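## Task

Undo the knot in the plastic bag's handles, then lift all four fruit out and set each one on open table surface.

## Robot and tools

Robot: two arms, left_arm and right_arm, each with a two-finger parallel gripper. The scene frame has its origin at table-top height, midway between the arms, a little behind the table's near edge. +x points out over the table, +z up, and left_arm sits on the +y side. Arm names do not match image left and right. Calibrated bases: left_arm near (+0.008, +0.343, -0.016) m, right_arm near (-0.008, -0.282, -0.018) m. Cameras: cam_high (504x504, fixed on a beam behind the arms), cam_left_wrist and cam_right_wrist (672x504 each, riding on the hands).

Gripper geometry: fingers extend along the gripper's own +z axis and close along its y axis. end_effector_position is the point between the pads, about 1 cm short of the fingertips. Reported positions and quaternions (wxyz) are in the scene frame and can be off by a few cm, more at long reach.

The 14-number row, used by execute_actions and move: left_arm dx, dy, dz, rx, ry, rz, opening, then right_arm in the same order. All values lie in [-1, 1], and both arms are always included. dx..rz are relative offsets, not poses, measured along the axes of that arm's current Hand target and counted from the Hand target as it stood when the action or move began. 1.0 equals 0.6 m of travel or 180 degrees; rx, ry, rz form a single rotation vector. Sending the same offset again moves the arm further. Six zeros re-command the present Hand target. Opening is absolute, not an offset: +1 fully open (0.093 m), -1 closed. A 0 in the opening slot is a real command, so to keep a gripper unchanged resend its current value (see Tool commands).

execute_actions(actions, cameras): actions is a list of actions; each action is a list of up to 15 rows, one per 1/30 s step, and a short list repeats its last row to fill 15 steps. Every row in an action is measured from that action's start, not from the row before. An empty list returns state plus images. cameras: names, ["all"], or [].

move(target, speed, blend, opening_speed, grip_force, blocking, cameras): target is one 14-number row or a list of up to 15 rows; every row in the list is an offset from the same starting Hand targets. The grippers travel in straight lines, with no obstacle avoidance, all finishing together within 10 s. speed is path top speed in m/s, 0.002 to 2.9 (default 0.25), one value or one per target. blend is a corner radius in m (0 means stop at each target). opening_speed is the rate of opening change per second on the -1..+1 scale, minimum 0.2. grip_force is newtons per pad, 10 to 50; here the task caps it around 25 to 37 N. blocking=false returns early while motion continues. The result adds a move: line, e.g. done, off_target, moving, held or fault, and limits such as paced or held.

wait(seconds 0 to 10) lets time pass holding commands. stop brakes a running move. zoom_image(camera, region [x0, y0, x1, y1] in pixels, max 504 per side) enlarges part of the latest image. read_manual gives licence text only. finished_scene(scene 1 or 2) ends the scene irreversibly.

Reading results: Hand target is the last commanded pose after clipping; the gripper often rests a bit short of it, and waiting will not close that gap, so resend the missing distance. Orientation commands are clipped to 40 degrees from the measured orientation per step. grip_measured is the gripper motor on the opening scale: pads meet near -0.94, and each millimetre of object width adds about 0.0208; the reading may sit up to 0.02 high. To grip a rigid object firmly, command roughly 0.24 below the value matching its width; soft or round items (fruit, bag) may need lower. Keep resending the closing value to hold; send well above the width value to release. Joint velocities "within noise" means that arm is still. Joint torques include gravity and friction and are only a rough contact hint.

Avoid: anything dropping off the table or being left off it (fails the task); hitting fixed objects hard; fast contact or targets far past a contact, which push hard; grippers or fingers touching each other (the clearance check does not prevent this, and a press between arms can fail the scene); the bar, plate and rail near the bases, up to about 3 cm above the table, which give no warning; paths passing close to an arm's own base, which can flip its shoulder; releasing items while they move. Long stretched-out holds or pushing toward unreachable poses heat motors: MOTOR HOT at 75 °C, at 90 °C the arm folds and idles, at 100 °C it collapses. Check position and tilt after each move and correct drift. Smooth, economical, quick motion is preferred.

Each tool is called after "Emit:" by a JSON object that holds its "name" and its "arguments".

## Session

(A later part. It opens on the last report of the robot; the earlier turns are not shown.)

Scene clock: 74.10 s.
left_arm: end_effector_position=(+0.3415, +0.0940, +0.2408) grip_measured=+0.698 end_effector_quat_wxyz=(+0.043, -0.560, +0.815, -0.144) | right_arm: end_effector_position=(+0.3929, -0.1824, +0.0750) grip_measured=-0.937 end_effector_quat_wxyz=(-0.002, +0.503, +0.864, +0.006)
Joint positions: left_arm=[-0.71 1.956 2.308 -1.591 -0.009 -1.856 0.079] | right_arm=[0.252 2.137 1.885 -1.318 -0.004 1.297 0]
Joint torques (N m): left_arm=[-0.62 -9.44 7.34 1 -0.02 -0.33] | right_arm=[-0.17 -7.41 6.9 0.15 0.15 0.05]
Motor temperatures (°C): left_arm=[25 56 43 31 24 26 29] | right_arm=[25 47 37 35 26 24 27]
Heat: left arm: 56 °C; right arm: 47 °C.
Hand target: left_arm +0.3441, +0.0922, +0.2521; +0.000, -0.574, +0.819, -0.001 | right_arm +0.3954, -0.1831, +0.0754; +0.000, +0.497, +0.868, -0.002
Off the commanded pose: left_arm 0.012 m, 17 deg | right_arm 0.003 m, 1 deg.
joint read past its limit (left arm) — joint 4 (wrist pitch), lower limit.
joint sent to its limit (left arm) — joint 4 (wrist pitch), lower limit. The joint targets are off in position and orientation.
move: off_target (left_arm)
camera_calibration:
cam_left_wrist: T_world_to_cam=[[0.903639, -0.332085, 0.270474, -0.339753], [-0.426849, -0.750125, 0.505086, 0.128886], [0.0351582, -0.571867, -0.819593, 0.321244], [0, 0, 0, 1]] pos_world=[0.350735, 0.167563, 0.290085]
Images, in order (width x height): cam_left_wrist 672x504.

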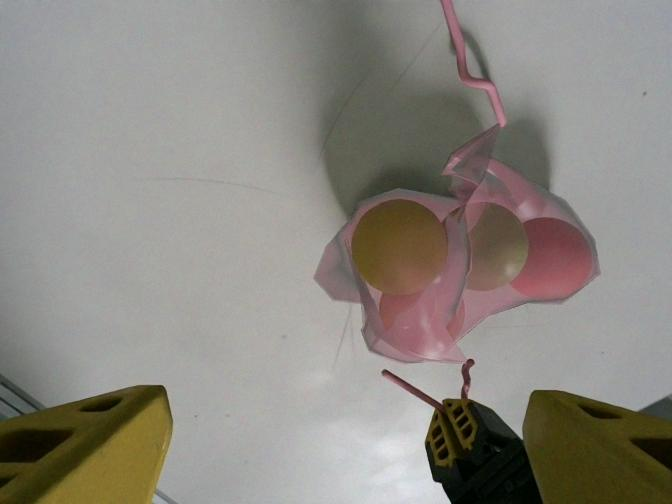

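Emit:
{"name": "move", "arguments": {"target": [0,0,0,0,0,0,0.7,0,0.13,0,0,0,0,-1], "speed": 0.1, "cameras": ["cam_left_wrist"]}}

Emit:
{"name": "zoom_image", "arguments": {"camera": "cam_left_wrist", "region": [250, 100, 650, 400]}}

Scene clock: 76.77 s.
left_arm: end_effector_position=(+0.3415, +0.0940, +0.2408) grip_measured=+0.698 end_effector_quat_wxyz=(+0.043, -0.560, +0.815, -0.144) | right_arm: end_effector_position=(+0.4632, -0.1463, +0.0771) grip_measured=-0.937 end_effector_quat_wxyz=(+0.018, +0.496, +0.868, +0.026)
Joint positions: left_arm=[-0.71 1.956 2.308 -1.591 -0.009 -1.857 0.079] | right_arm=[0.288 2.518 2.544 -1.541 -0.004 1.318 0]
Joint torques (N m): left_arm=[-0.62 -9.39 7.43 1.01 -0.03 -0.3] | right_arm=[0.54 -9.05 6.71 0.25 0.13 0.28]
Motor temperatures (°C): left_arm=[25 55 43 31 24 25 29] | right_arm=[25 47 37 35 26 24 27]
Heat: left arm: 55 °C; right arm: 47 °C.
Hand target: left_arm +0.3441, +0.0922, +0.2521; +0.000, -0.575, +0.819, -0.001 | right_arm +0.4627, -0.1437, +0.0752; +0.000, +0.497, +0.868, -0.002
Off the commanded pose: left_arm 0.012 m, 17 deg | right_arm 0.003 m, 4 deg.
joint read past its limit (left arm) — joint 4 (wrist pitch), lower limit.
joint sent to its limit (left arm) — joint 4 (wrist pitch), lower limit. The joint targets are off in position and orientation.
joint sent to its limit (right arm) — joint 4 (wrist pitch), lower limit. The joint targets are off in position and orientation.
move: off_target (left_arm, right_arm)
camera_calibration:
cam_left_wrist: T_world_to_cam=[[0.903922, -0.331371, 0.270405, -0.339954], [-0.426225, -0.750355, 0.505271, 0.128652], [0.0354678, -0.571979, -0.819501, 0.321127], [0, 0, 0, 1]] pos_world=[0.350736, 0.167562, 0.290086]
Images, in order (width x height): cam_left_wrist 672x504.

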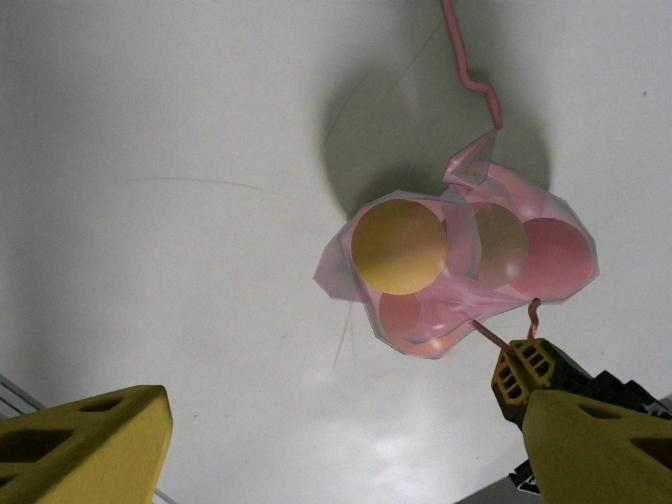

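Scaled by 1.260 from the camera's 672x504 image, which has a finer 960x720 frame.

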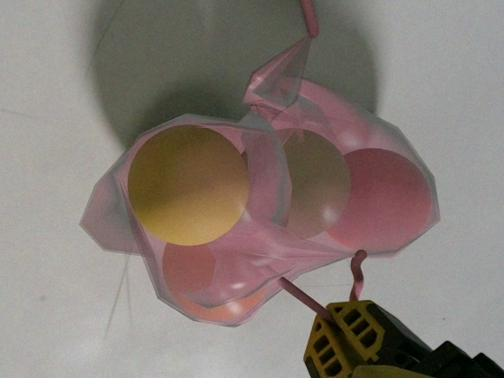

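Emit:
{"name": "move", "arguments": {"target": [-0.092,-0.2275,0.27,0,0,0,-0.3,0,0,0,0,0,0,-1], "speed": 0.18, "cameras": ["cam_left_wrist"]}}

Scene clock: 79.33 s.
left_arm: end_effector_position=(+0.4806, +0.1047, +0.0733) grip_measured=-0.298 end_effector_quat_wxyz=(+0.034, -0.583, +0.809, -0.068) | right_arm: end_effector_position=(+0.4632, -0.1463, +0.0771) grip_measured=-0.937 end_effector_quat_wxyz=(+0.018, +0.496, +0.868, +0.026)
Joint positions: left_arm=[-0.526 2.643 2.836 -1.578 -0.009 -1.719 0.031] | right_arm=[0.288 2.518 2.544 -1.541 -0.004 1.318 0]
Joint torques (N m): left_arm=[-0.36 -15.28 7.66 1 0.04 0.16] | right_arm=[0.58 -9.17 6.68 0.27 0.13 0.21]
Motor temperatures (°C): left_arm=[25 55 43 31 24 25 29] | right_arm=[25 46 37 35 26 24 27]
Heat: left arm: 55 °C; right arm: 46 °C.
Hand target: left_arm +0.4914, +0.0975, +0.0903; +0.000, -0.574, +0.819, -0.001 | right_arm +0.4627, -0.1437, +0.0752; +0.000, +0.497, +0.868, -0.002
Off the commanded pose: left_arm 0.021 m, 9 deg | right_arm 0.003 m, 4 deg.
elbow stopped short (left arm): the move would have taken joint 3 (elbow) straighter than the controller allows.
joint sent to its limit (right arm) — joint 4 (wrist pitch), lower limit. The joint targets are off in position and orientation.
move: off_target (left_arm, right_arm)
camera_calibration:
cam_left_wrist: T_world_to_cam=[[0.940574, -0.310713, 0.137032, -0.426864], [-0.338264, -0.821645, 0.458777, 0.249205], [-0.0299564, -0.477867, -0.877921, 0.210847], [0, 0, 0, 1]] pos_world=[0.492111, 0.172883, 0.129271]
Images, in order (width x height): cam_left_wrist 672x504.

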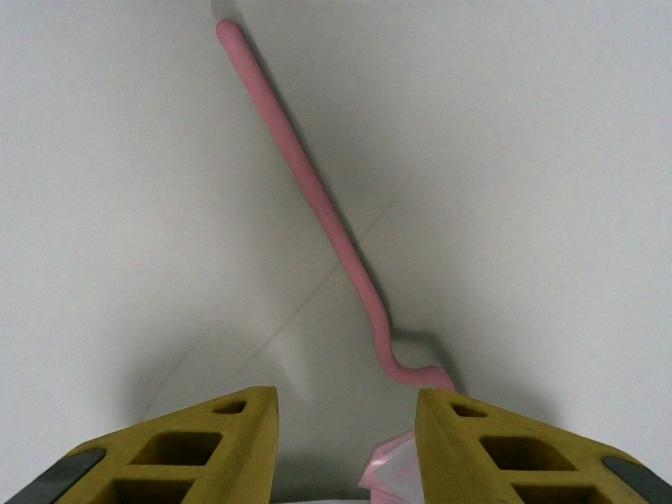

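Emit:
{"name": "move", "arguments": {"target": [[0.0,-0.028,0.07,0,0,0,-0.3,0,0,0,0,0,0,-1],[0.0,-0.028,0.14,0,0,0,-0.3,0,0,0,0,0,0,-1],[0.0,-0.028,0.14,0,0,0,-1,0,0,0,0,0,0,-1]], "speed": 0.09, "blend": [0.01,0,0], "cameras": ["cam_left_wrist"]}}

Scene clock: 82.63 s.
left_arm: end_effector_position=(+0.4932, +0.0975, +0.0107) grip_measured=-0.945 end_effector_quat_wxyz=(+0.025, -0.581, +0.812, -0.051) | right_arm: end_effector_position=(+0.4632, -0.1463, +0.0771) grip_measured=-0.937 end_effector_quat_wxyz=(+0.018, +0.496, +0.868, +0.026)
Joint positions: left_arm=[-0.526 2.778 2.851 -1.497 -0.009 -1.712 0] | right_arm=[0.288 2.518 2.544 -1.541 -0.004 1.318 0]
Joint torques (N m): left_arm=[-0.14 -12.63 6.56 1.15 0.08 0.15] | right_arm=[0.59 -9.07 6.67 0.23 0.13 0.21]
Motor temperatures (°C): left_arm=[25 55 43 31 24 25 29] | right_arm=[25 46 38 34 26 24 27]
Heat: left arm: 55 °C; right arm: 46 °C.
Hand target: left_arm +0.5073, +0.0918, +0.0063; +0.000, -0.575, +0.818, -0.001 | right_arm +0.4627, -0.1437, +0.0752; +0.000, +0.497, +0.868, -0.002
Off the commanded pose: left_arm 0.016 m, 6 deg | right_arm 0.003 m, 4 deg.
elbow stopped short (left arm): the move would have taken joint 3 (elbow) straighter than the controller allows.
joint sent to its limit (right arm) — joint 4 (wrist pitch), lower limit. The joint targets are off in position and orientation.
move: off_target (left_arm, right_arm); target 3's new opening was sent with left_arm's hand 0.011 m and 8 deg from that target
camera_calibration:
cam_left_wrist: T_world_to_cam=[[0.942467, -0.319265, 0.099124, -0.432019], [-0.328268, -0.827778, 0.454999, 0.27193], [-0.0632126, -0.461361, -0.884958, 0.167868], [0, 0, 0, 1]] pos_world=[0.507041, 0.164617, 0.0676517]
Images, in order (width x height): cam_left_wrist 672x504.

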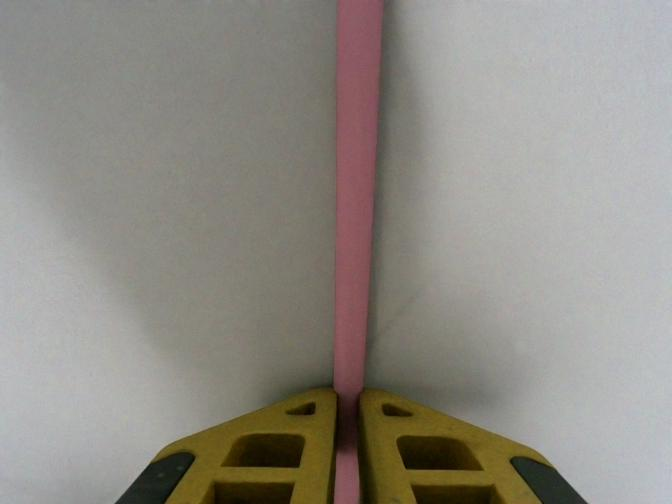

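Emit:
{"name": "move", "arguments": {"target": [-0.11,-0.058,-0.05,0,0,0,-1,-0.072,-0.163,0.025,0,0,0,-1], "speed": 0.06, "cameras": ["cam_high","cam_right_wrist"]}}

Emit:
{"name": "zoom_image", "arguments": {"camera": "cam_high", "region": [110, 180, 320, 350]}}

Scene clock: 85.93 s.
left_arm: end_effector_position=(+0.5462, +0.1371, +0.0161) grip_measured=-0.945 end_effector_quat_wxyz=(+0.055, -0.576, +0.808, -0.112) | right_arm: end_effector_position=(+0.3963, -0.2252, +0.0408) grip_measured=-0.937 end_effector_quat_wxyz=(-0.026, +0.499, +0.866, -0.014)
Joint positions: left_arm=[-0.412 2.778 2.851 -1.361 0.025 -1.6 0] | right_arm=[0.147 2.192 1.836 -1.277 -0.004 1.184 0]
Joint torques (N m): left_arm=[-0.02 -17.42 6.9 1.2 -0.15 0.2] | right_arm=[-0.54 -13.2 4.23 0.28 0.12 0.03]
Motor temperatures (°C): left_arm=[25 55 43 31 24 25 29] | right_arm=[25 47 37 34 26 24 27]
Heat: left arm: 55 °C; right arm: 47 °C.
Hand target: left_arm +0.5625, +0.1420, +0.0363; +0.000, -0.575, +0.818, -0.001 | right_arm +0.4002, -0.2304, +0.0605; +0.000, +0.497, +0.868, -0.002
Off the commanded pose: left_arm 0.026 m, 14 deg | right_arm 0.021 m, 3 deg.
elbow stopped short (left arm): the move would have taken joint 3 (elbow) straighter than the controller allows.
move: off_target (left_arm, right_arm)
camera_calibration:
cam_right_wrist: T_world_to_cam=[[-0.858895, -0.510677, 0.0388443, 0.221633], [-0.440451, 0.775226, 0.452801, 0.368283], [-0.261348, 0.371799, -0.890765, 0.31155], [0, 0, 0, 1]] pos_world=[0.433993, -0.288154, 0.10215]
Images, in order (width x height): cam_high 504x504, cam_right_wrist 672x504.

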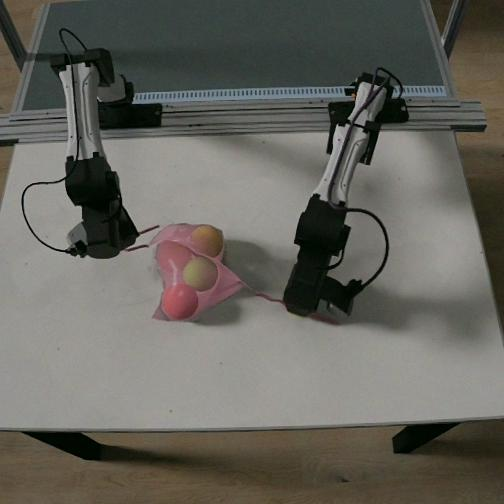

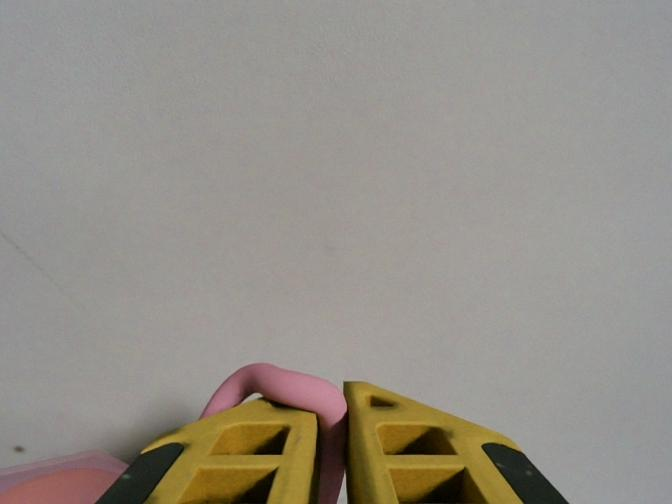

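Scaled by 2.400 from the camera's 504x504 image, which has a finer 720x720 frame.

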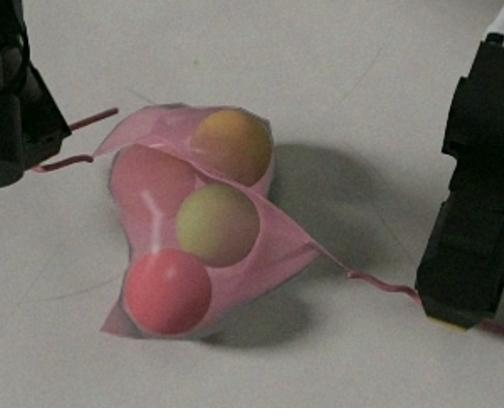

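Emit:
{"name": "zoom_image", "arguments": {"camera": "cam_high", "region": [145, 215, 255, 325]}}

Scaled by 4.582 from the camera's 504x504 image, which has a finer 720x720 frame.

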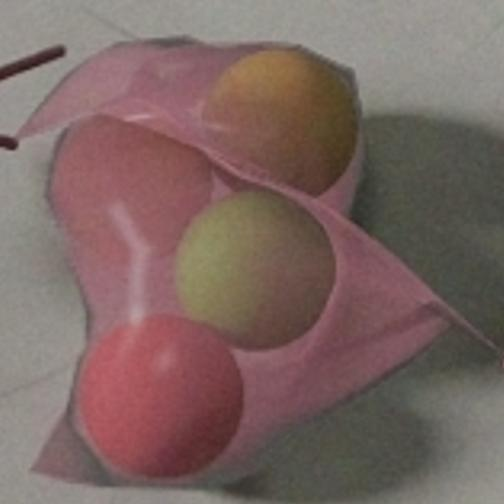

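Emit:
{"name": "move", "arguments": {"target": [0.02,0.055,0,0,0,0,-1,0.029,-0.05,0,0,0,0,-1], "speed": 0.06, "cameras": ["cam_high"]}}

Emit:
{"name": "zoom_image", "arguments": {"camera": "cam_high", "region": [135, 215, 245, 325]}}

Scene clock: 89.47 s.
left_arm: end_effector_position=(+0.5289, +0.1386, +0.0126) grip_measured=-0.945 end_effector_quat_wxyz=(+0.039, -0.575, +0.814, -0.081) | right_arm: end_effector_position=(+0.3629, -0.2293, +0.0440) grip_measured=-0.937 end_effector_quat_wxyz=(-0.024, +0.498, +0.867, -0.012)
Joint positions: left_arm=[-0.423 2.778 2.851 -1.432 0.017 -1.6 0] | right_arm=[0.149 2.048 1.626 -1.206 -0.004 1.184 0]
Joint torques (N m): left_arm=[-0.99 -18.76 6.67 0.4 -0.11 -0.03] | right_arm=[0.59 -11.88 4.29 0.26 0.15 0.1]
Motor temperatures (°C): left_arm=[25 56 43 31 24 25 29] | right_arm=[25 48 37 34 26 24 27]
Heat: left arm: 56 °C; right arm: 48 °C.
Hand target: left_arm +0.5274, +0.1419, +0.0363; +0.000, -0.574, +0.819, -0.001 | right_arm +0.3655, -0.2306, +0.0605; +0.000, +0.497, +0.868, -0.002
Off the commanded pose: left_arm 0.024 m, 10 deg | right_arm 0.017 m, 3 deg.
elbow stopped short (left arm): the move would have taken joint 3 (elbow) straighter than the controller allows.
move: off_target (left_arm, right_arm)
Images, in order (width x height): cam_high 504x504.

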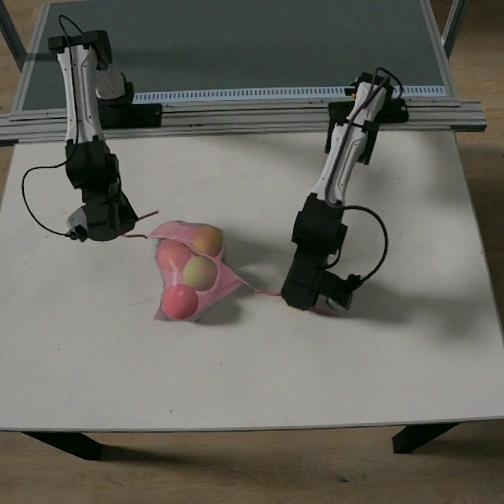

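Scaled by 4.582 from the camera's 504x504 image, which has a finer 720x720 frame.

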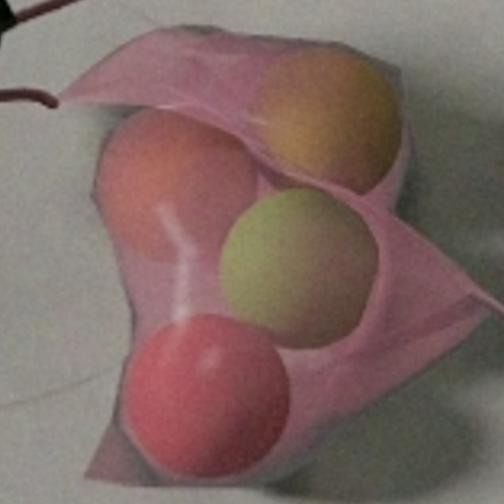

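Emit:
{"name": "move", "arguments": {"target": [0.04,0.1,0,0,0,0,-1,0.05,-0.09,0,0,0,0,-1], "speed": 0.06, "cameras": ["cam_high"]}}

Emit:
{"name": "zoom_image", "arguments": {"camera": "cam_high", "region": [135, 205, 255, 325]}}

Scene clock: 91.83 s.
left_arm: end_effector_position=(+0.4696, +0.1399, +0.0115) grip_measured=-0.945 end_effector_quat_wxyz=(-0.009, -0.570, +0.821, +0.001) | right_arm: end_effector_position=(+0.3030, -0.2305, +0.0502) grip_measured=-0.937 end_effector_quat_wxyz=(-0.019, +0.493, +0.870, -0.008)
Joint positions: left_arm=[-0.468 2.613 2.534 -1.468 0.004 -1.628 0] | right_arm=[0.172 1.807 1.322 -1.129 -0.004 1.194 0]
Joint torques (N m): left_arm=[-1.01 -19.41 4.89 -0.01 -0.04 -0.29] | right_arm=[0.39 -9.42 4.04 0.28 0.16 0.27]
Motor temperatures (°C): left_arm=[25 57 43 31 24 25 29] | right_arm=[25 48 37 34 26 24 27]
Heat: left arm: 57 °C; right arm: 48 °C.
Hand target: left_arm +0.4627, +0.1398, +0.0362; +0.000, -0.574, +0.819, -0.001 | right_arm +0.3037, -0.2320, +0.0607; +0.000, +0.497, +0.868, -0.002
Off the commanded pose: left_arm 0.026 m, 1 deg | right_arm 0.011 m, 2 deg.
move: off_target (left_arm, right_arm)
Images, in order (width x height): cam_high 504x504.

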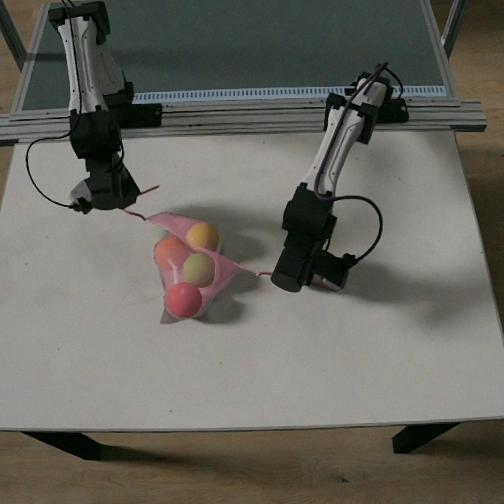

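Scaled by 4.200 from the camera's 504x504 image, which has a finer 720x720 frame.

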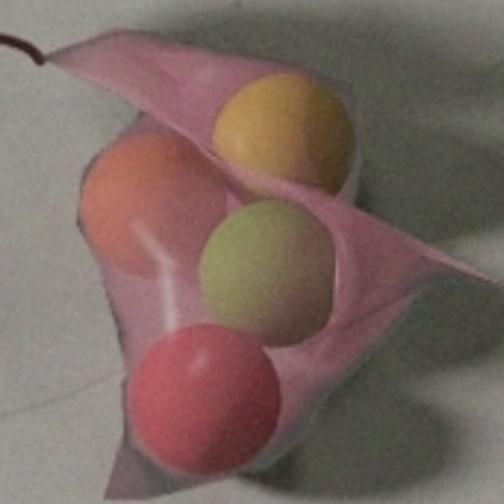

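Emit:
{"name": "move", "arguments": {"target": [[0.05,0.03,0.03,0,0,0,-1,0.07,0.03,0.01,0,0,0,-1],[0.05,0.03,0.03,0,0,0,-0.4,0.07,0.03,0.01,0,0,0,-1],[0.0,0.03,-0.32,0,0,0,0.6,0.07,0.03,0.01,0,0,0,-1],[0.12,0.13,-0.36,0,0,0,0.6,0.07,0.03,0.01,0,0,0,-1]], "speed": 0.15, "cameras": ["cam_left_wrist"]}}

Emit:
{"name": "zoom_image", "arguments": {"camera": "cam_left_wrist", "region": [250, 100, 672, 504]}}

Scene clock: 101.77 s.
left_arm: end_effector_position=(+0.3774, +0.0926, +0.2346) grip_measured=+0.598 end_effector_quat_wxyz=(+0.059, -0.560, +0.811, -0.160) | right_arm: end_effector_position=(+0.2959, -0.1867, +0.0504) grip_measured=-0.937 end_effector_quat_wxyz=(-0.012, +0.494, +0.869, -0.005)
Joint positions: left_arm=[-0.664 2.045 2.403 -1.555 -0.013 -1.813 0.074] | right_arm=[0.311 1.807 1.322 -1.115 -0.004 1.337 0]
Joint torques (N m): left_arm=[-0.98 -14.16 4.94 0.75 0.03 -0.33] | right_arm=[0.23 -7.46 4.49 0.36 0.11 0.25]
Motor temperatures (°C): left_arm=[25 60 43 30 24 25 29] | right_arm=[25 47 37 34 26 24 27]
Heat: left arm: 60 °C; right arm: 47 °C.
Hand target: left_arm +0.3647, +0.0988, +0.2522; +0.000, -0.575, +0.818, -0.001 | right_arm +0.2980, -0.1867, +0.0545; +0.000, +0.497, +0.868, -0.001
Off the commanded pose: left_arm 0.023 m, 20 deg | right_arm 0.005 m, 1 deg.
joint sent to its limit (left arm) — joint 4 (wrist pitch), lower limit. The joint targets are off in position and orientation.
move: off_target (left_arm); target 3's new opening was sent with left_arm's hand 0.027 m and 19 deg from that target
camera_calibration:
cam_left_wrist: T_world_to_cam=[[0.89292, -0.323067, 0.313564, -0.377886], [-0.44382, -0.748621, 0.492534, 0.155471], [0.0756198, -0.578959, -0.811842, 0.29767], [0, 0, 0, 1]] pos_world=[0.383913, 0.166646, 0.283578]
Images, in order (width x height): cam_left_wrist 672x504.

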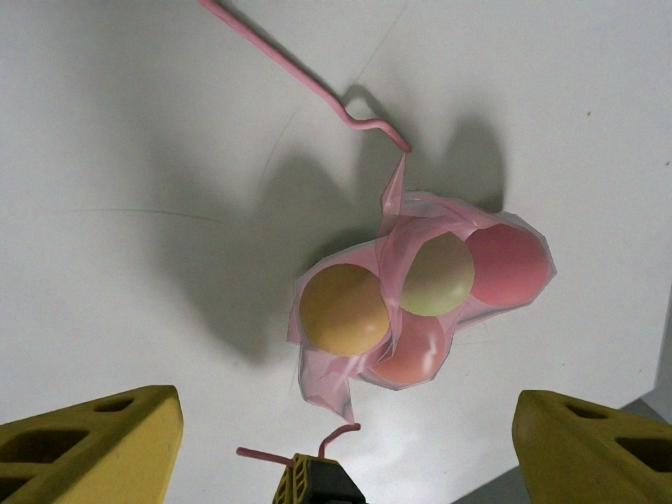

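Scaled by 1.194 from the camera's 672x504 image, which has a finer 960x720 frame.

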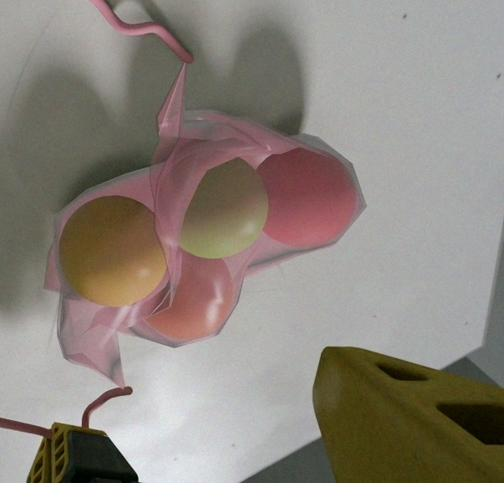

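Emit:
{"name": "zoom_image", "arguments": {"camera": "cam_left_wrist", "region": [290, 200, 470, 400]}}

Scaled by 2.520 from the camera's 672x504 image, which has a finer 960x720 frame.

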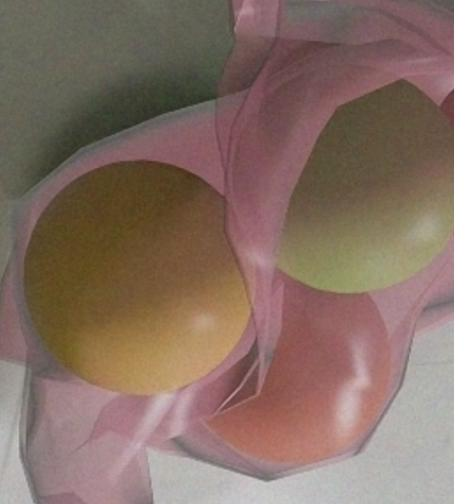

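Emit:
{"name": "move", "arguments": {"target": [0.174,-0.179,0.22,0,0,0,-0.45,0,0,0,0,0,0,-1], "speed": 0.15, "cameras": ["cam_left_wrist"]}}

Emit:
{"name": "zoom_image", "arguments": {"camera": "cam_left_wrist", "region": [200, 180, 500, 480]}}

Scene clock: 104.37 s.
left_arm: end_effector_position=(+0.4238, -0.0236, +0.1034) grip_measured=-0.448 end_effector_quat_wxyz=(+0.035, -0.562, +0.813, -0.148) | right_arm: end_effector_position=(+0.2959, -0.1867, +0.0504) grip_measured=-0.937 end_effector_quat_wxyz=(-0.012, +0.494, +0.869, -0.005)
Joint positions: left_arm=[-0.787 2.601 2.836 -1.472 -0.018 -1.937 0.024] | right_arm=[0.311 1.807 1.322 -1.115 -0.004 1.337 0]
Joint torques (N m): left_arm=[-0.95 -14.76 7.86 1.32 0.01 -0.33] | right_arm=[-0.01 -7.61 4.48 0.38 0.11 0.23]
Motor temperatures (°C): left_arm=[25 60 43 30 24 25 29] | right_arm=[25 47 37 34 26 24 27]
Heat: left arm: 60 °C; right arm: 47 °C.
Hand target: left_arm +0.4303, -0.0360, +0.1203; +0.000, -0.574, +0.819, -0.001 | right_arm +0.2980, -0.1867, +0.0545; +0.000, +0.497, +0.868, -0.001
Off the commanded pose: left_arm 0.022 m, 17 deg | right_arm 0.005 m, 1 deg.
elbow stopped short (left arm): the move would have taken joint 3 (elbow) straighter than the controller allows.
move: off_target (left_arm)
camera_calibration:
cam_left_wrist: T_world_to_cam=[[0.907014, -0.325308, 0.267397, -0.416927], [-0.420077, -0.743248, 0.52069, 0.140874], [0.0293574, -0.5846, -0.81079, 0.139866], [0, 0, 0, 1]] pos_world=[0.433231, 0.0508403, 0.151535]
Images, in order (width x height): cam_left_wrist 672x504.

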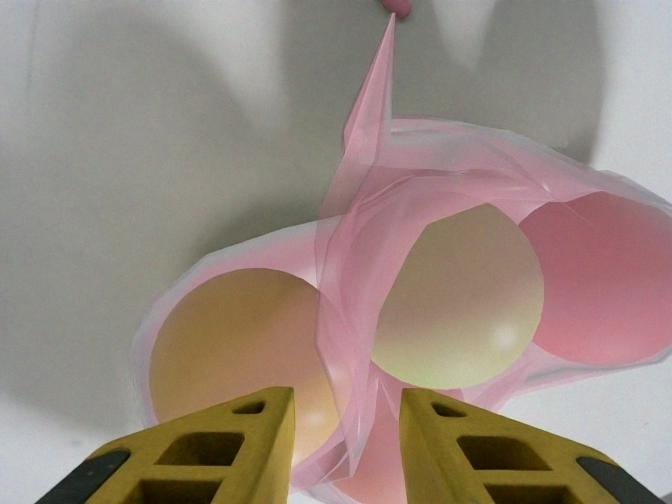

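Scaled by 1.680 from the camera's 672x504 image, which has a finer 960x720 frame.

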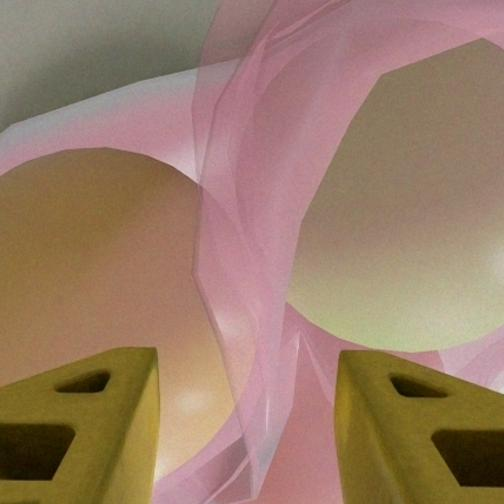

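Emit:
{"name": "move", "arguments": {"target": [-0.12,0.05,-0.22,0,0,0,0.6,0,0,0,0,0,0,-1], "speed": 0.2}}

Emit:
{"name": "move", "arguments": {"target": [-0.05,0.06,0,0,0,0,0.6,-0.095,0.1,-0.4,0,0,0,-1], "speed": 0.1, "cameras": ["cam_left_wrist","cam_high","cam_right_wrist"]}}

Emit:
{"name": "zoom_image", "arguments": {"camera": "cam_high", "region": [115, 185, 275, 345]}}

Emit:
{"name": "zoom_image", "arguments": {"camera": "cam_left_wrist", "region": [250, 150, 600, 500]}}

Scene clock: 106.27 s.
left_arm: end_effector_position=(+0.4374, +0.0358, +0.2267) grip_measured=+0.598 end_effector_quat_wxyz=(+0.078, -0.567, +0.784, -0.238) | right_arm: end_effector_position=(+0.2959, -0.1867, +0.0504) grip_measured=-0.937 end_effector_quat_wxyz=(-0.012, +0.494, +0.869, -0.005)
Joint positions: left_arm=[-0.689 2.357 2.842 -1.519 -0.018 -1.878 0.074] | right_arm=[0.311 1.807 1.322 -1.115 -0.004 1.337 0]
Joint torques (N m): left_arm=[-0.39 -16.18 6.68 0.99 0.13 0.17] | right_arm=[0.08 -7.53 4.45 0.34 0.13 0.25]
Motor temperatures (°C): left_arm=[25 61 43 30 24 25 29] | right_arm=[25 47 37 34 26 24 27]
Heat: left arm: 61 °C; right arm: 47 °C.
Hand target: left_arm +0.4265, +0.0420, +0.2522; +0.000, -0.574, +0.819, -0.001 | right_arm +0.2980, -0.1867, +0.0545; +0.000, +0.497, +0.868, -0.001
Off the commanded pose: left_arm 0.028 m, 29 deg | right_arm 0.005 m, 1 deg.
elbow stopped short (left arm): the move would have taken joint 3 (elbow) straighter than the controller allows.
move: off_target (left_arm)

Scene clock: 109.60 s.
left_arm: end_effector_position=(+0.4151, +0.0743, +0.2304) grip_measured=+0.598 end_effector_quat_wxyz=(+0.071, -0.572, +0.795, -0.190) | right_arm: end_effector_position=(+0.3871, -0.2012, +0.2754) grip_measured=-0.937 end_effector_quat_wxyz=(+0.153, +0.491, +0.845, +0.145)
Joint positions: left_arm=[-0.652 2.208 2.632 -1.554 -0.018 -1.839 0.074] | right_arm=[0.213 1.889 2.277 -1.54 -0.004 1.258 0]
Joint torques (N m): left_arm=[-0.02 -16.13 4.83 0.86 0.11 0.19] | right_arm=[-0.49 -9.31 6.12 1.12 0.11 0]
Motor temperatures (°C): left_arm=[25 61 43 30 24 25 29] | right_arm=[25 47 37 34 26 24 27]
Heat: left arm: 61 °C; right arm: 47 °C.
Hand target: left_arm +0.4028, +0.0824, +0.2522; +0.000, -0.574, +0.819, -0.001 | right_arm +0.3790, -0.2049, +0.2945; +0.000, +0.497, +0.868, -0.002
Off the commanded pose: left_arm 0.026 m, 23 deg | right_arm 0.021 m, 24 deg.
elbow stopped short (left arm): the move would have taken joint 3 (elbow) straighter than the controller allows.
joint sent to its limit (left arm) — joint 4 (wrist pitch), lower limit. The joint targets are off in position and orientation.
joint sent to its limit (right arm) — joint 4 (wrist pitch), lower limit. The joint targets are off in position and orientation.
move: off_target (left_arm, right_arm)
camera_calibration:
cam_left_wrist: T_world_to_cam=[[0.886521, -0.274196, 0.372689, -0.430737], [-0.440876, -0.744998, 0.500606, 0.157187], [0.140388, -0.608108, -0.781342, 0.249086], [0, 0, 0, 1]] pos_world=[0.416188, 0.150469, 0.276463]
cam_right_wrist: T_world_to_cam=[[-0.777071, -0.482761, -0.40386, 0.31272], [-0.606377, 0.746205, 0.274747, 0.346876], [0.168725, 0.458389, -0.872589, 0.355146], [0, 0, 0, 1]] pos_world=[0.393421, -0.270667, 0.340888]

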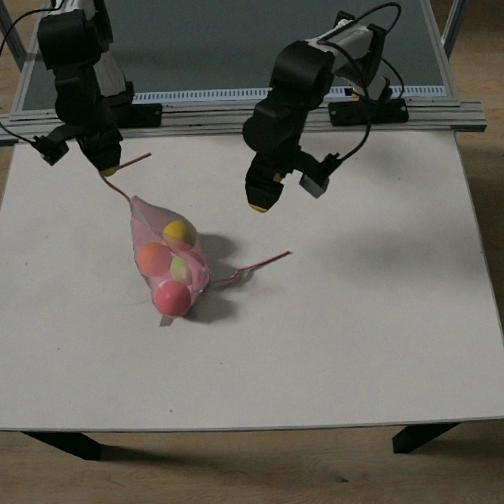

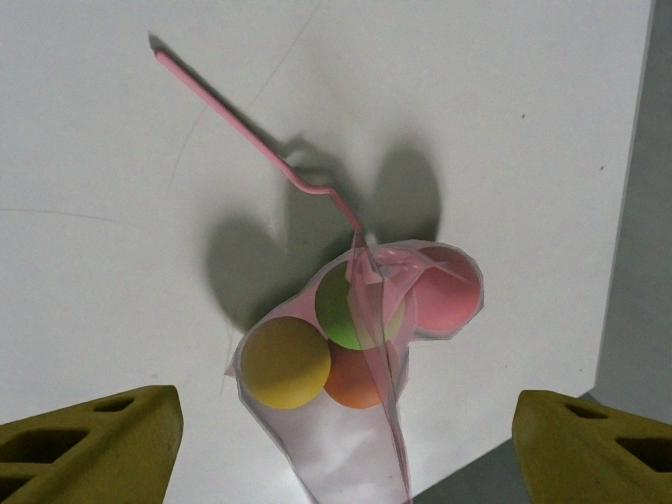

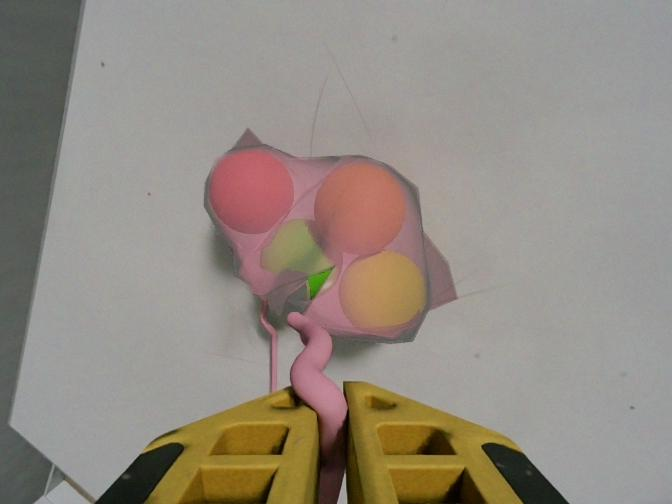

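Scaled by 3.150 from the camera's 504x504 image, which has a finer 720x720 frame.

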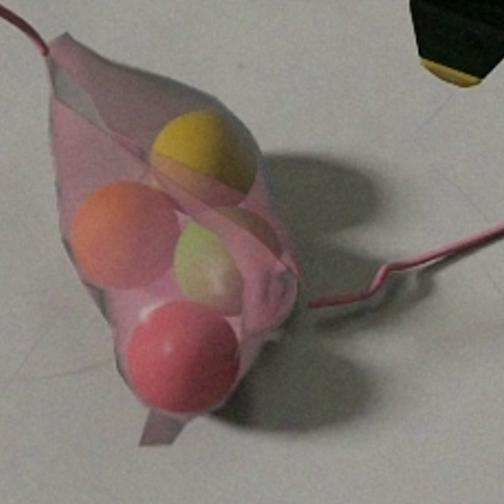

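Scaled by 1.440 from the camera's 672x504 image, which has a finer 960x720 frame.

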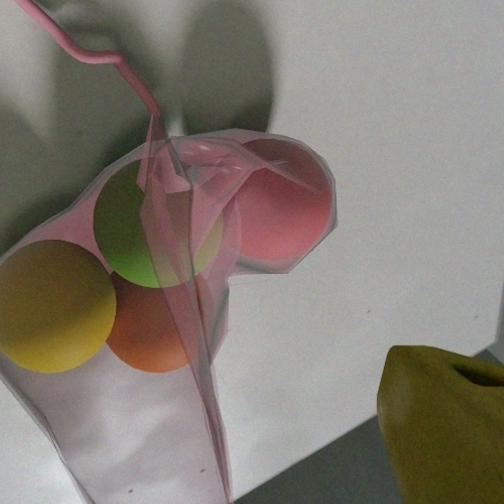

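Emit:
{"name": "move", "arguments": {"target": [[0,0,0,0,0,0,0.6,0.2,-0.078,0.38,0,0,0,-1],[-0.15,0,0,0,0,0,0.6,0.2,-0.078,0.38,0,0,0,-0.3],[-0.15,0,0,0,0,0,0.6,0.05,-0.078,0.1,0,0,0,-0.3]], "speed": 0.12, "cameras": ["cam_left_wrist","cam_high","cam_right_wrist"]}}

Emit:
{"name": "zoom_image", "arguments": {"camera": "cam_high", "region": [115, 185, 275, 345]}}

Scene clock: 118.23 s.
left_arm: end_effector_position=(+0.4472, +0.1614, +0.2309) grip_measured=+0.598 end_effector_quat_wxyz=(+0.098, -0.574, +0.796, -0.164) | right_arm: end_effector_position=(+0.3291, -0.2032, +0.2190) grip_measured=-0.303 end_effector_quat_wxyz=(+0.078, +0.500, +0.860, +0.066)
Joint positions: left_arm=[-0.452 2.154 2.555 -1.554 -0.005 -1.645 0.074] | right_arm=[0.252 1.755 1.922 -1.539 0.019 1.294 0.031]
Joint torques (N m): left_arm=[-0.34 -15.73 4.9 0.85 0.04 0.19] | right_arm=[-0.17 -8.08 6.28 0.58 -0.1 0.05]
Motor temperatures (°C): left_arm=[25 62 43 30 24 25 29] | right_arm=[25 45 37 34 26 24 27]
Heat: left arm: 62 °C; right arm: 45 °C.
Hand target: left_arm +0.4334, +0.1671, +0.2521; +0.000, -0.574, +0.819, -0.001 | right_arm +0.3233, -0.2028, +0.2345; +0.000, +0.497, +0.868, -0.002
Off the commanded pose: left_arm 0.026 m, 22 deg | right_arm 0.017 m, 12 deg.
joint sent to its limit (left arm) — joint 4 (wrist pitch), lower limit. The joint targets are off in position and orientation.
joint sent to its limit (right arm) — joint 4 (wrist pitch), lower limit. The joint targets are off in position and orientation.
move: off_target (left_arm, right_arm)
camera_calibration:
cam_left_wrist: T_world_to_cam=[[0.886627, -0.287966, 0.361896, -0.430788], [-0.434745, -0.785876, 0.439769, 0.253947], [0.157767, -0.547243, -0.82197, 0.289709], [0, 0, 0, 1]] pos_world=[0.446644, 0.23406, 0.282354]
cam_right_wrist: T_world_to_cam=[[-0.842899, -0.49894, -0.201446, 0.218023], [-0.537664, 0.766422, 0.351445, 0.293415], [-0.0209572, 0.404543, -0.914279, 0.377358], [0, 0, 0, 1]] pos_world=[0.349439, -0.268757, 0.285811]

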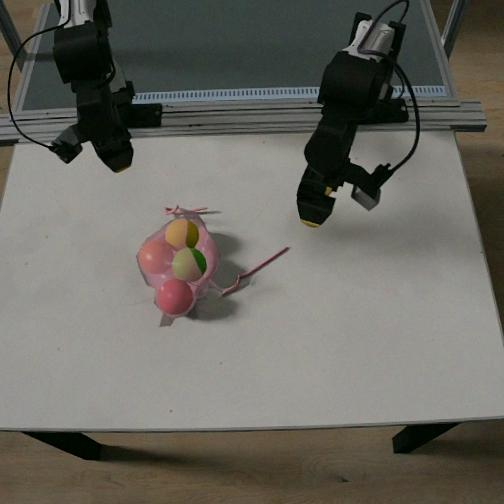

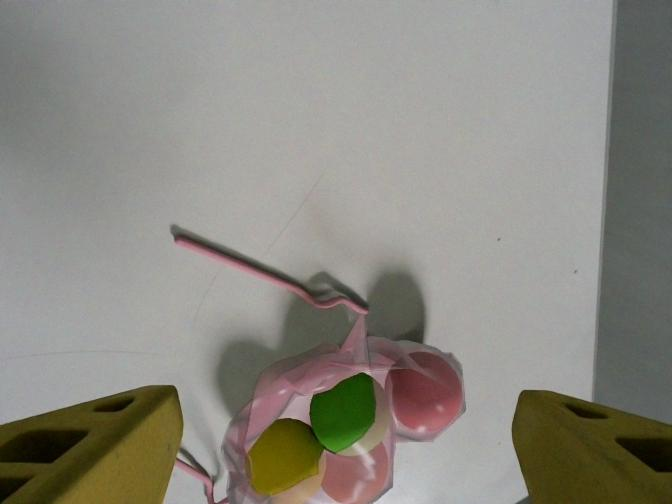

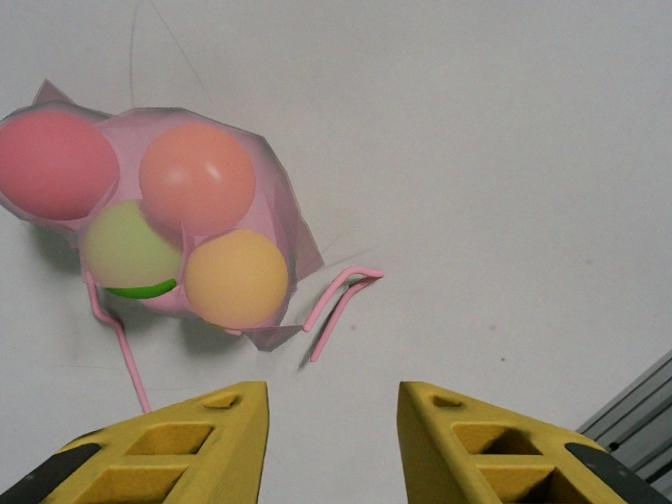

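Scaled by 3.150 from the camera's 504x504 image, which has a finer 720x720 frame.

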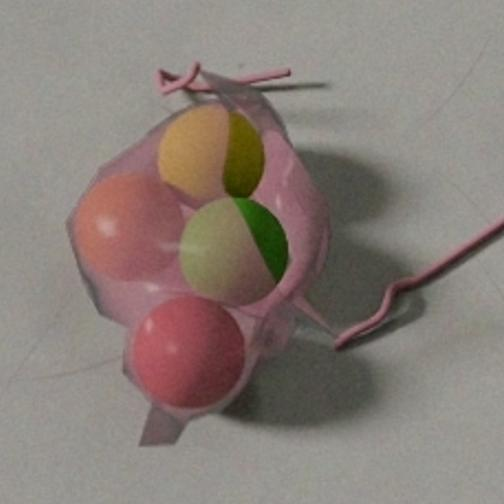

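Emit:
{"name": "move", "arguments": {"target": [0,0,0,0,0,0,0.6,0.053,0.285,0.14,0,0,0,0.8], "speed": 0.15, "cameras": ["cam_right_wrist","cam_left_wrist"]}}

Scene clock: 121.27 s.
left_arm: end_effector_position=(+0.4472, +0.1614, +0.2309) grip_measured=+0.598 end_effector_quat_wxyz=(+0.098, -0.574, +0.796, -0.164) | right_arm: end_effector_position=(+0.4557, -0.0947, +0.1497) grip_measured=+0.797 end_effector_quat_wxyz=(+0.081, +0.491, +0.862, +0.093)
Joint positions: left_arm=[-0.452 2.154 2.555 -1.554 -0.005 -1.645 0.074] | right_arm=[0.4 2.415 2.63 -1.546 0.019 1.425 0.083]
Joint torques (N m): left_arm=[-0.25 -15.65 5.03 0.82 0.07 0.17] | right_arm=[0.58 -9.03 6.39 0.74 -0.09 0.21]
Motor temperatures (°C): left_arm=[25 62 43 30 24 25 29] | right_arm=[25 45 37 34 26 24 27]
Heat: left arm: 62 °C; right arm: 45 °C.
Hand target: left_arm +0.4334, +0.1671, +0.2521; +0.000, -0.574, +0.819, -0.001 | right_arm +0.4547, -0.0892, +0.1501; +0.000, +0.497, +0.868, -0.001
Off the commanded pose: left_arm 0.026 m, 22 deg | right_arm 0.006 m, 14 deg.
joint sent to its limit (left arm) — joint 4 (wrist pitch), lower limit. The joint targets are off in position and orientation.
joint sent to its limit (right arm) — joint 4 (wrist pitch), lower limit. The joint targets are off in position and orientation.
move: off_target (left_arm, right_arm)
camera_calibration:
cam_left_wrist: T_world_to_cam=[[0.886627, -0.287966, 0.361896, -0.430788], [-0.434745, -0.785876, 0.439769, 0.253947], [0.157767, -0.547243, -0.82197, 0.289709], [0, 0, 0, 1]] pos_world=[0.446644, 0.23406, 0.282354]
cam_right_wrist: T_world_to_cam=[[-0.824442, -0.507851, -0.249763, 0.362767], [-0.565946, 0.739915, 0.363635, 0.31119], [0.000130779, 0.441149, -0.897434, 0.264034], [0, 0, 0, 1]] pos_world=[0.475162, -0.162501, 0.214399]
Images, in order (width x height): cam_left_wrist 672x504, cam_right_wrist 672x504.

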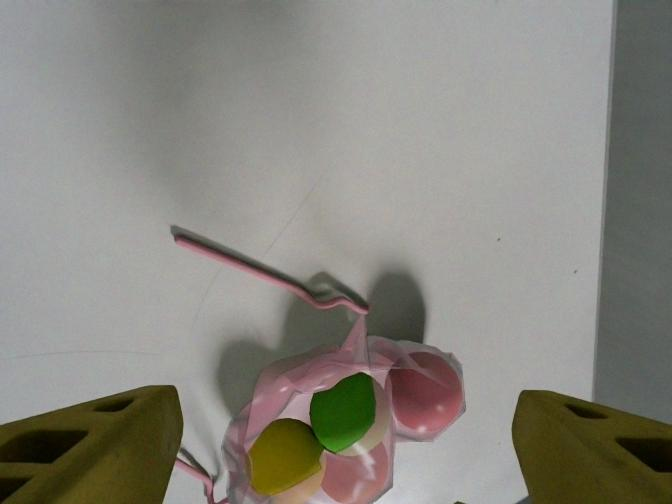

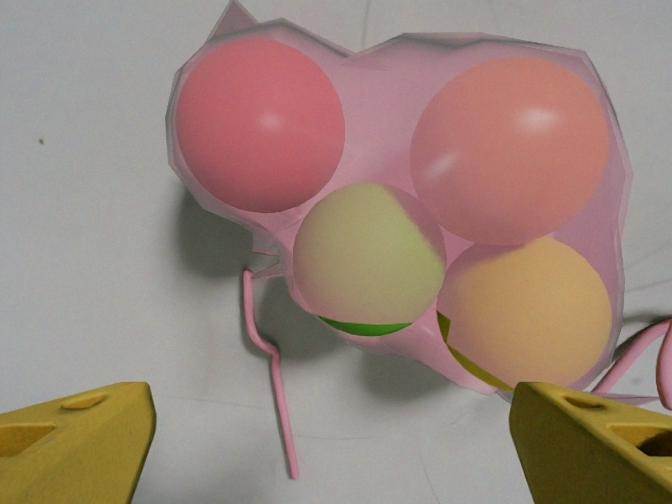

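Emit:
{"name": "move", "arguments": {"target": [[0,0,0,0,0,0,0.6,0.032,0.015,0.08,0,0,0,0.6],[0,0,0,0,0,0,0.6,0.032,0.015,0.18,0,0,0,0.6]], "speed": 0.08, "cameras": ["cam_right_wrist","cam_left_wrist"]}}

Emit:
{"name": "zoom_image", "arguments": {"camera": "cam_left_wrist", "region": [180, 300, 480, 504]}}

Scene clock: 125.07 s.
left_arm: end_effector_position=(+0.4472, +0.1614, +0.2309) grip_measured=+0.598 end_effector_quat_wxyz=(+0.098, -0.574, +0.796, -0.164) | right_arm: end_effector_position=(+0.4545, -0.0744, +0.0476) grip_measured=+0.603 end_effector_quat_wxyz=(+0.022, +0.496, +0.868, +0.018)
Joint positions: left_arm=[-0.452 2.154 2.555 -1.554 -0.005 -1.645 0.074] | right_arm=[0.437 2.649 2.675 -1.548 0.019 1.466 0.074]
Joint torques (N m): left_arm=[-0.2 -15.71 4.86 0.81 0.1 0.19] | right_arm=[0.54 -9.36 6.41 0.26 -0.09 0.23]
Motor temperatures (°C): left_arm=[25 61 43 30 24 25 29] | right_arm=[25 45 37 34 26 24 26]
Heat: left arm: 61 °C; right arm: 45 °C.
Hand target: left_arm +0.4334, +0.1671, +0.2521; +0.000, -0.574, +0.819, -0.001 | right_arm +0.4525, -0.0684, +0.0420; +0.000, +0.497, +0.868, -0.002
Off the commanded pose: left_arm 0.026 m, 22 deg | right_arm 0.008 m, 3 deg.
joint sent to its limit (left arm) — joint 4 (wrist pitch), lower limit. The joint targets are off in position and orientation.
joint sent to its limit (right arm) — joint 4 (wrist pitch), lower limit. The joint targets are off in position, not in orientation.
move: off_target (left_arm, right_arm)
camera_calibration:
cam_left_wrist: T_world_to_cam=[[0.886627, -0.287966, 0.361896, -0.430788], [-0.434745, -0.785876, 0.439769, 0.253947], [0.157767, -0.547243, -0.82197, 0.289709], [0, 0, 0, 1]] pos_world=[0.446644, 0.23406, 0.282354]
cam_right_wrist: T_world_to_cam=[[-0.854135, -0.516142, -0.0636454, 0.350688], [-0.494856, 0.769012, 0.404646, 0.300446], [-0.159911, 0.377118, -0.912256, 0.232093], [0, 0, 0, 1]] pos_world=[0.485326, -0.137568, 0.112473]
Images, in order (width x height): cam_left_wrist 672x504, cam_right_wrist 672x504.

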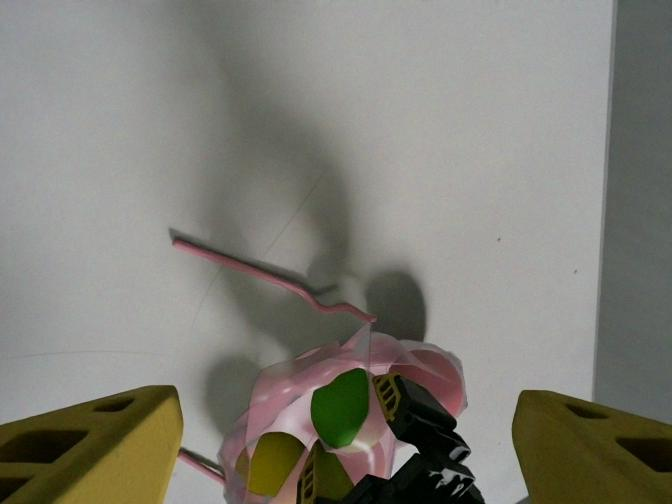

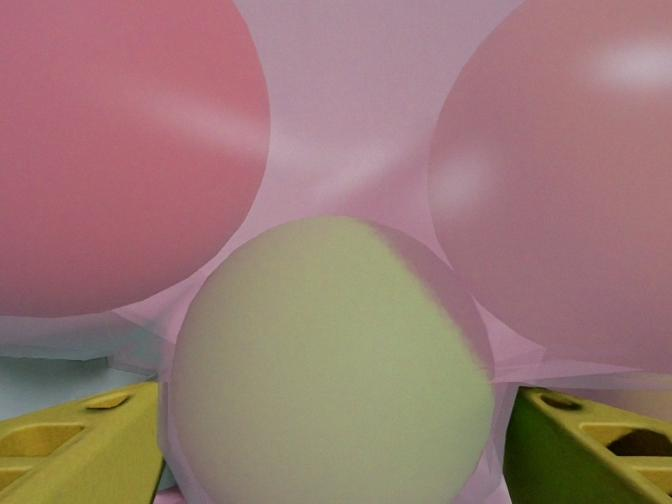

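Scaled by 1.680 from the camera's 672x504 image, which has a finer 960x720 frame.

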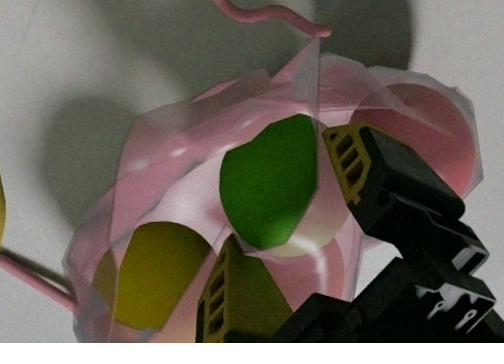

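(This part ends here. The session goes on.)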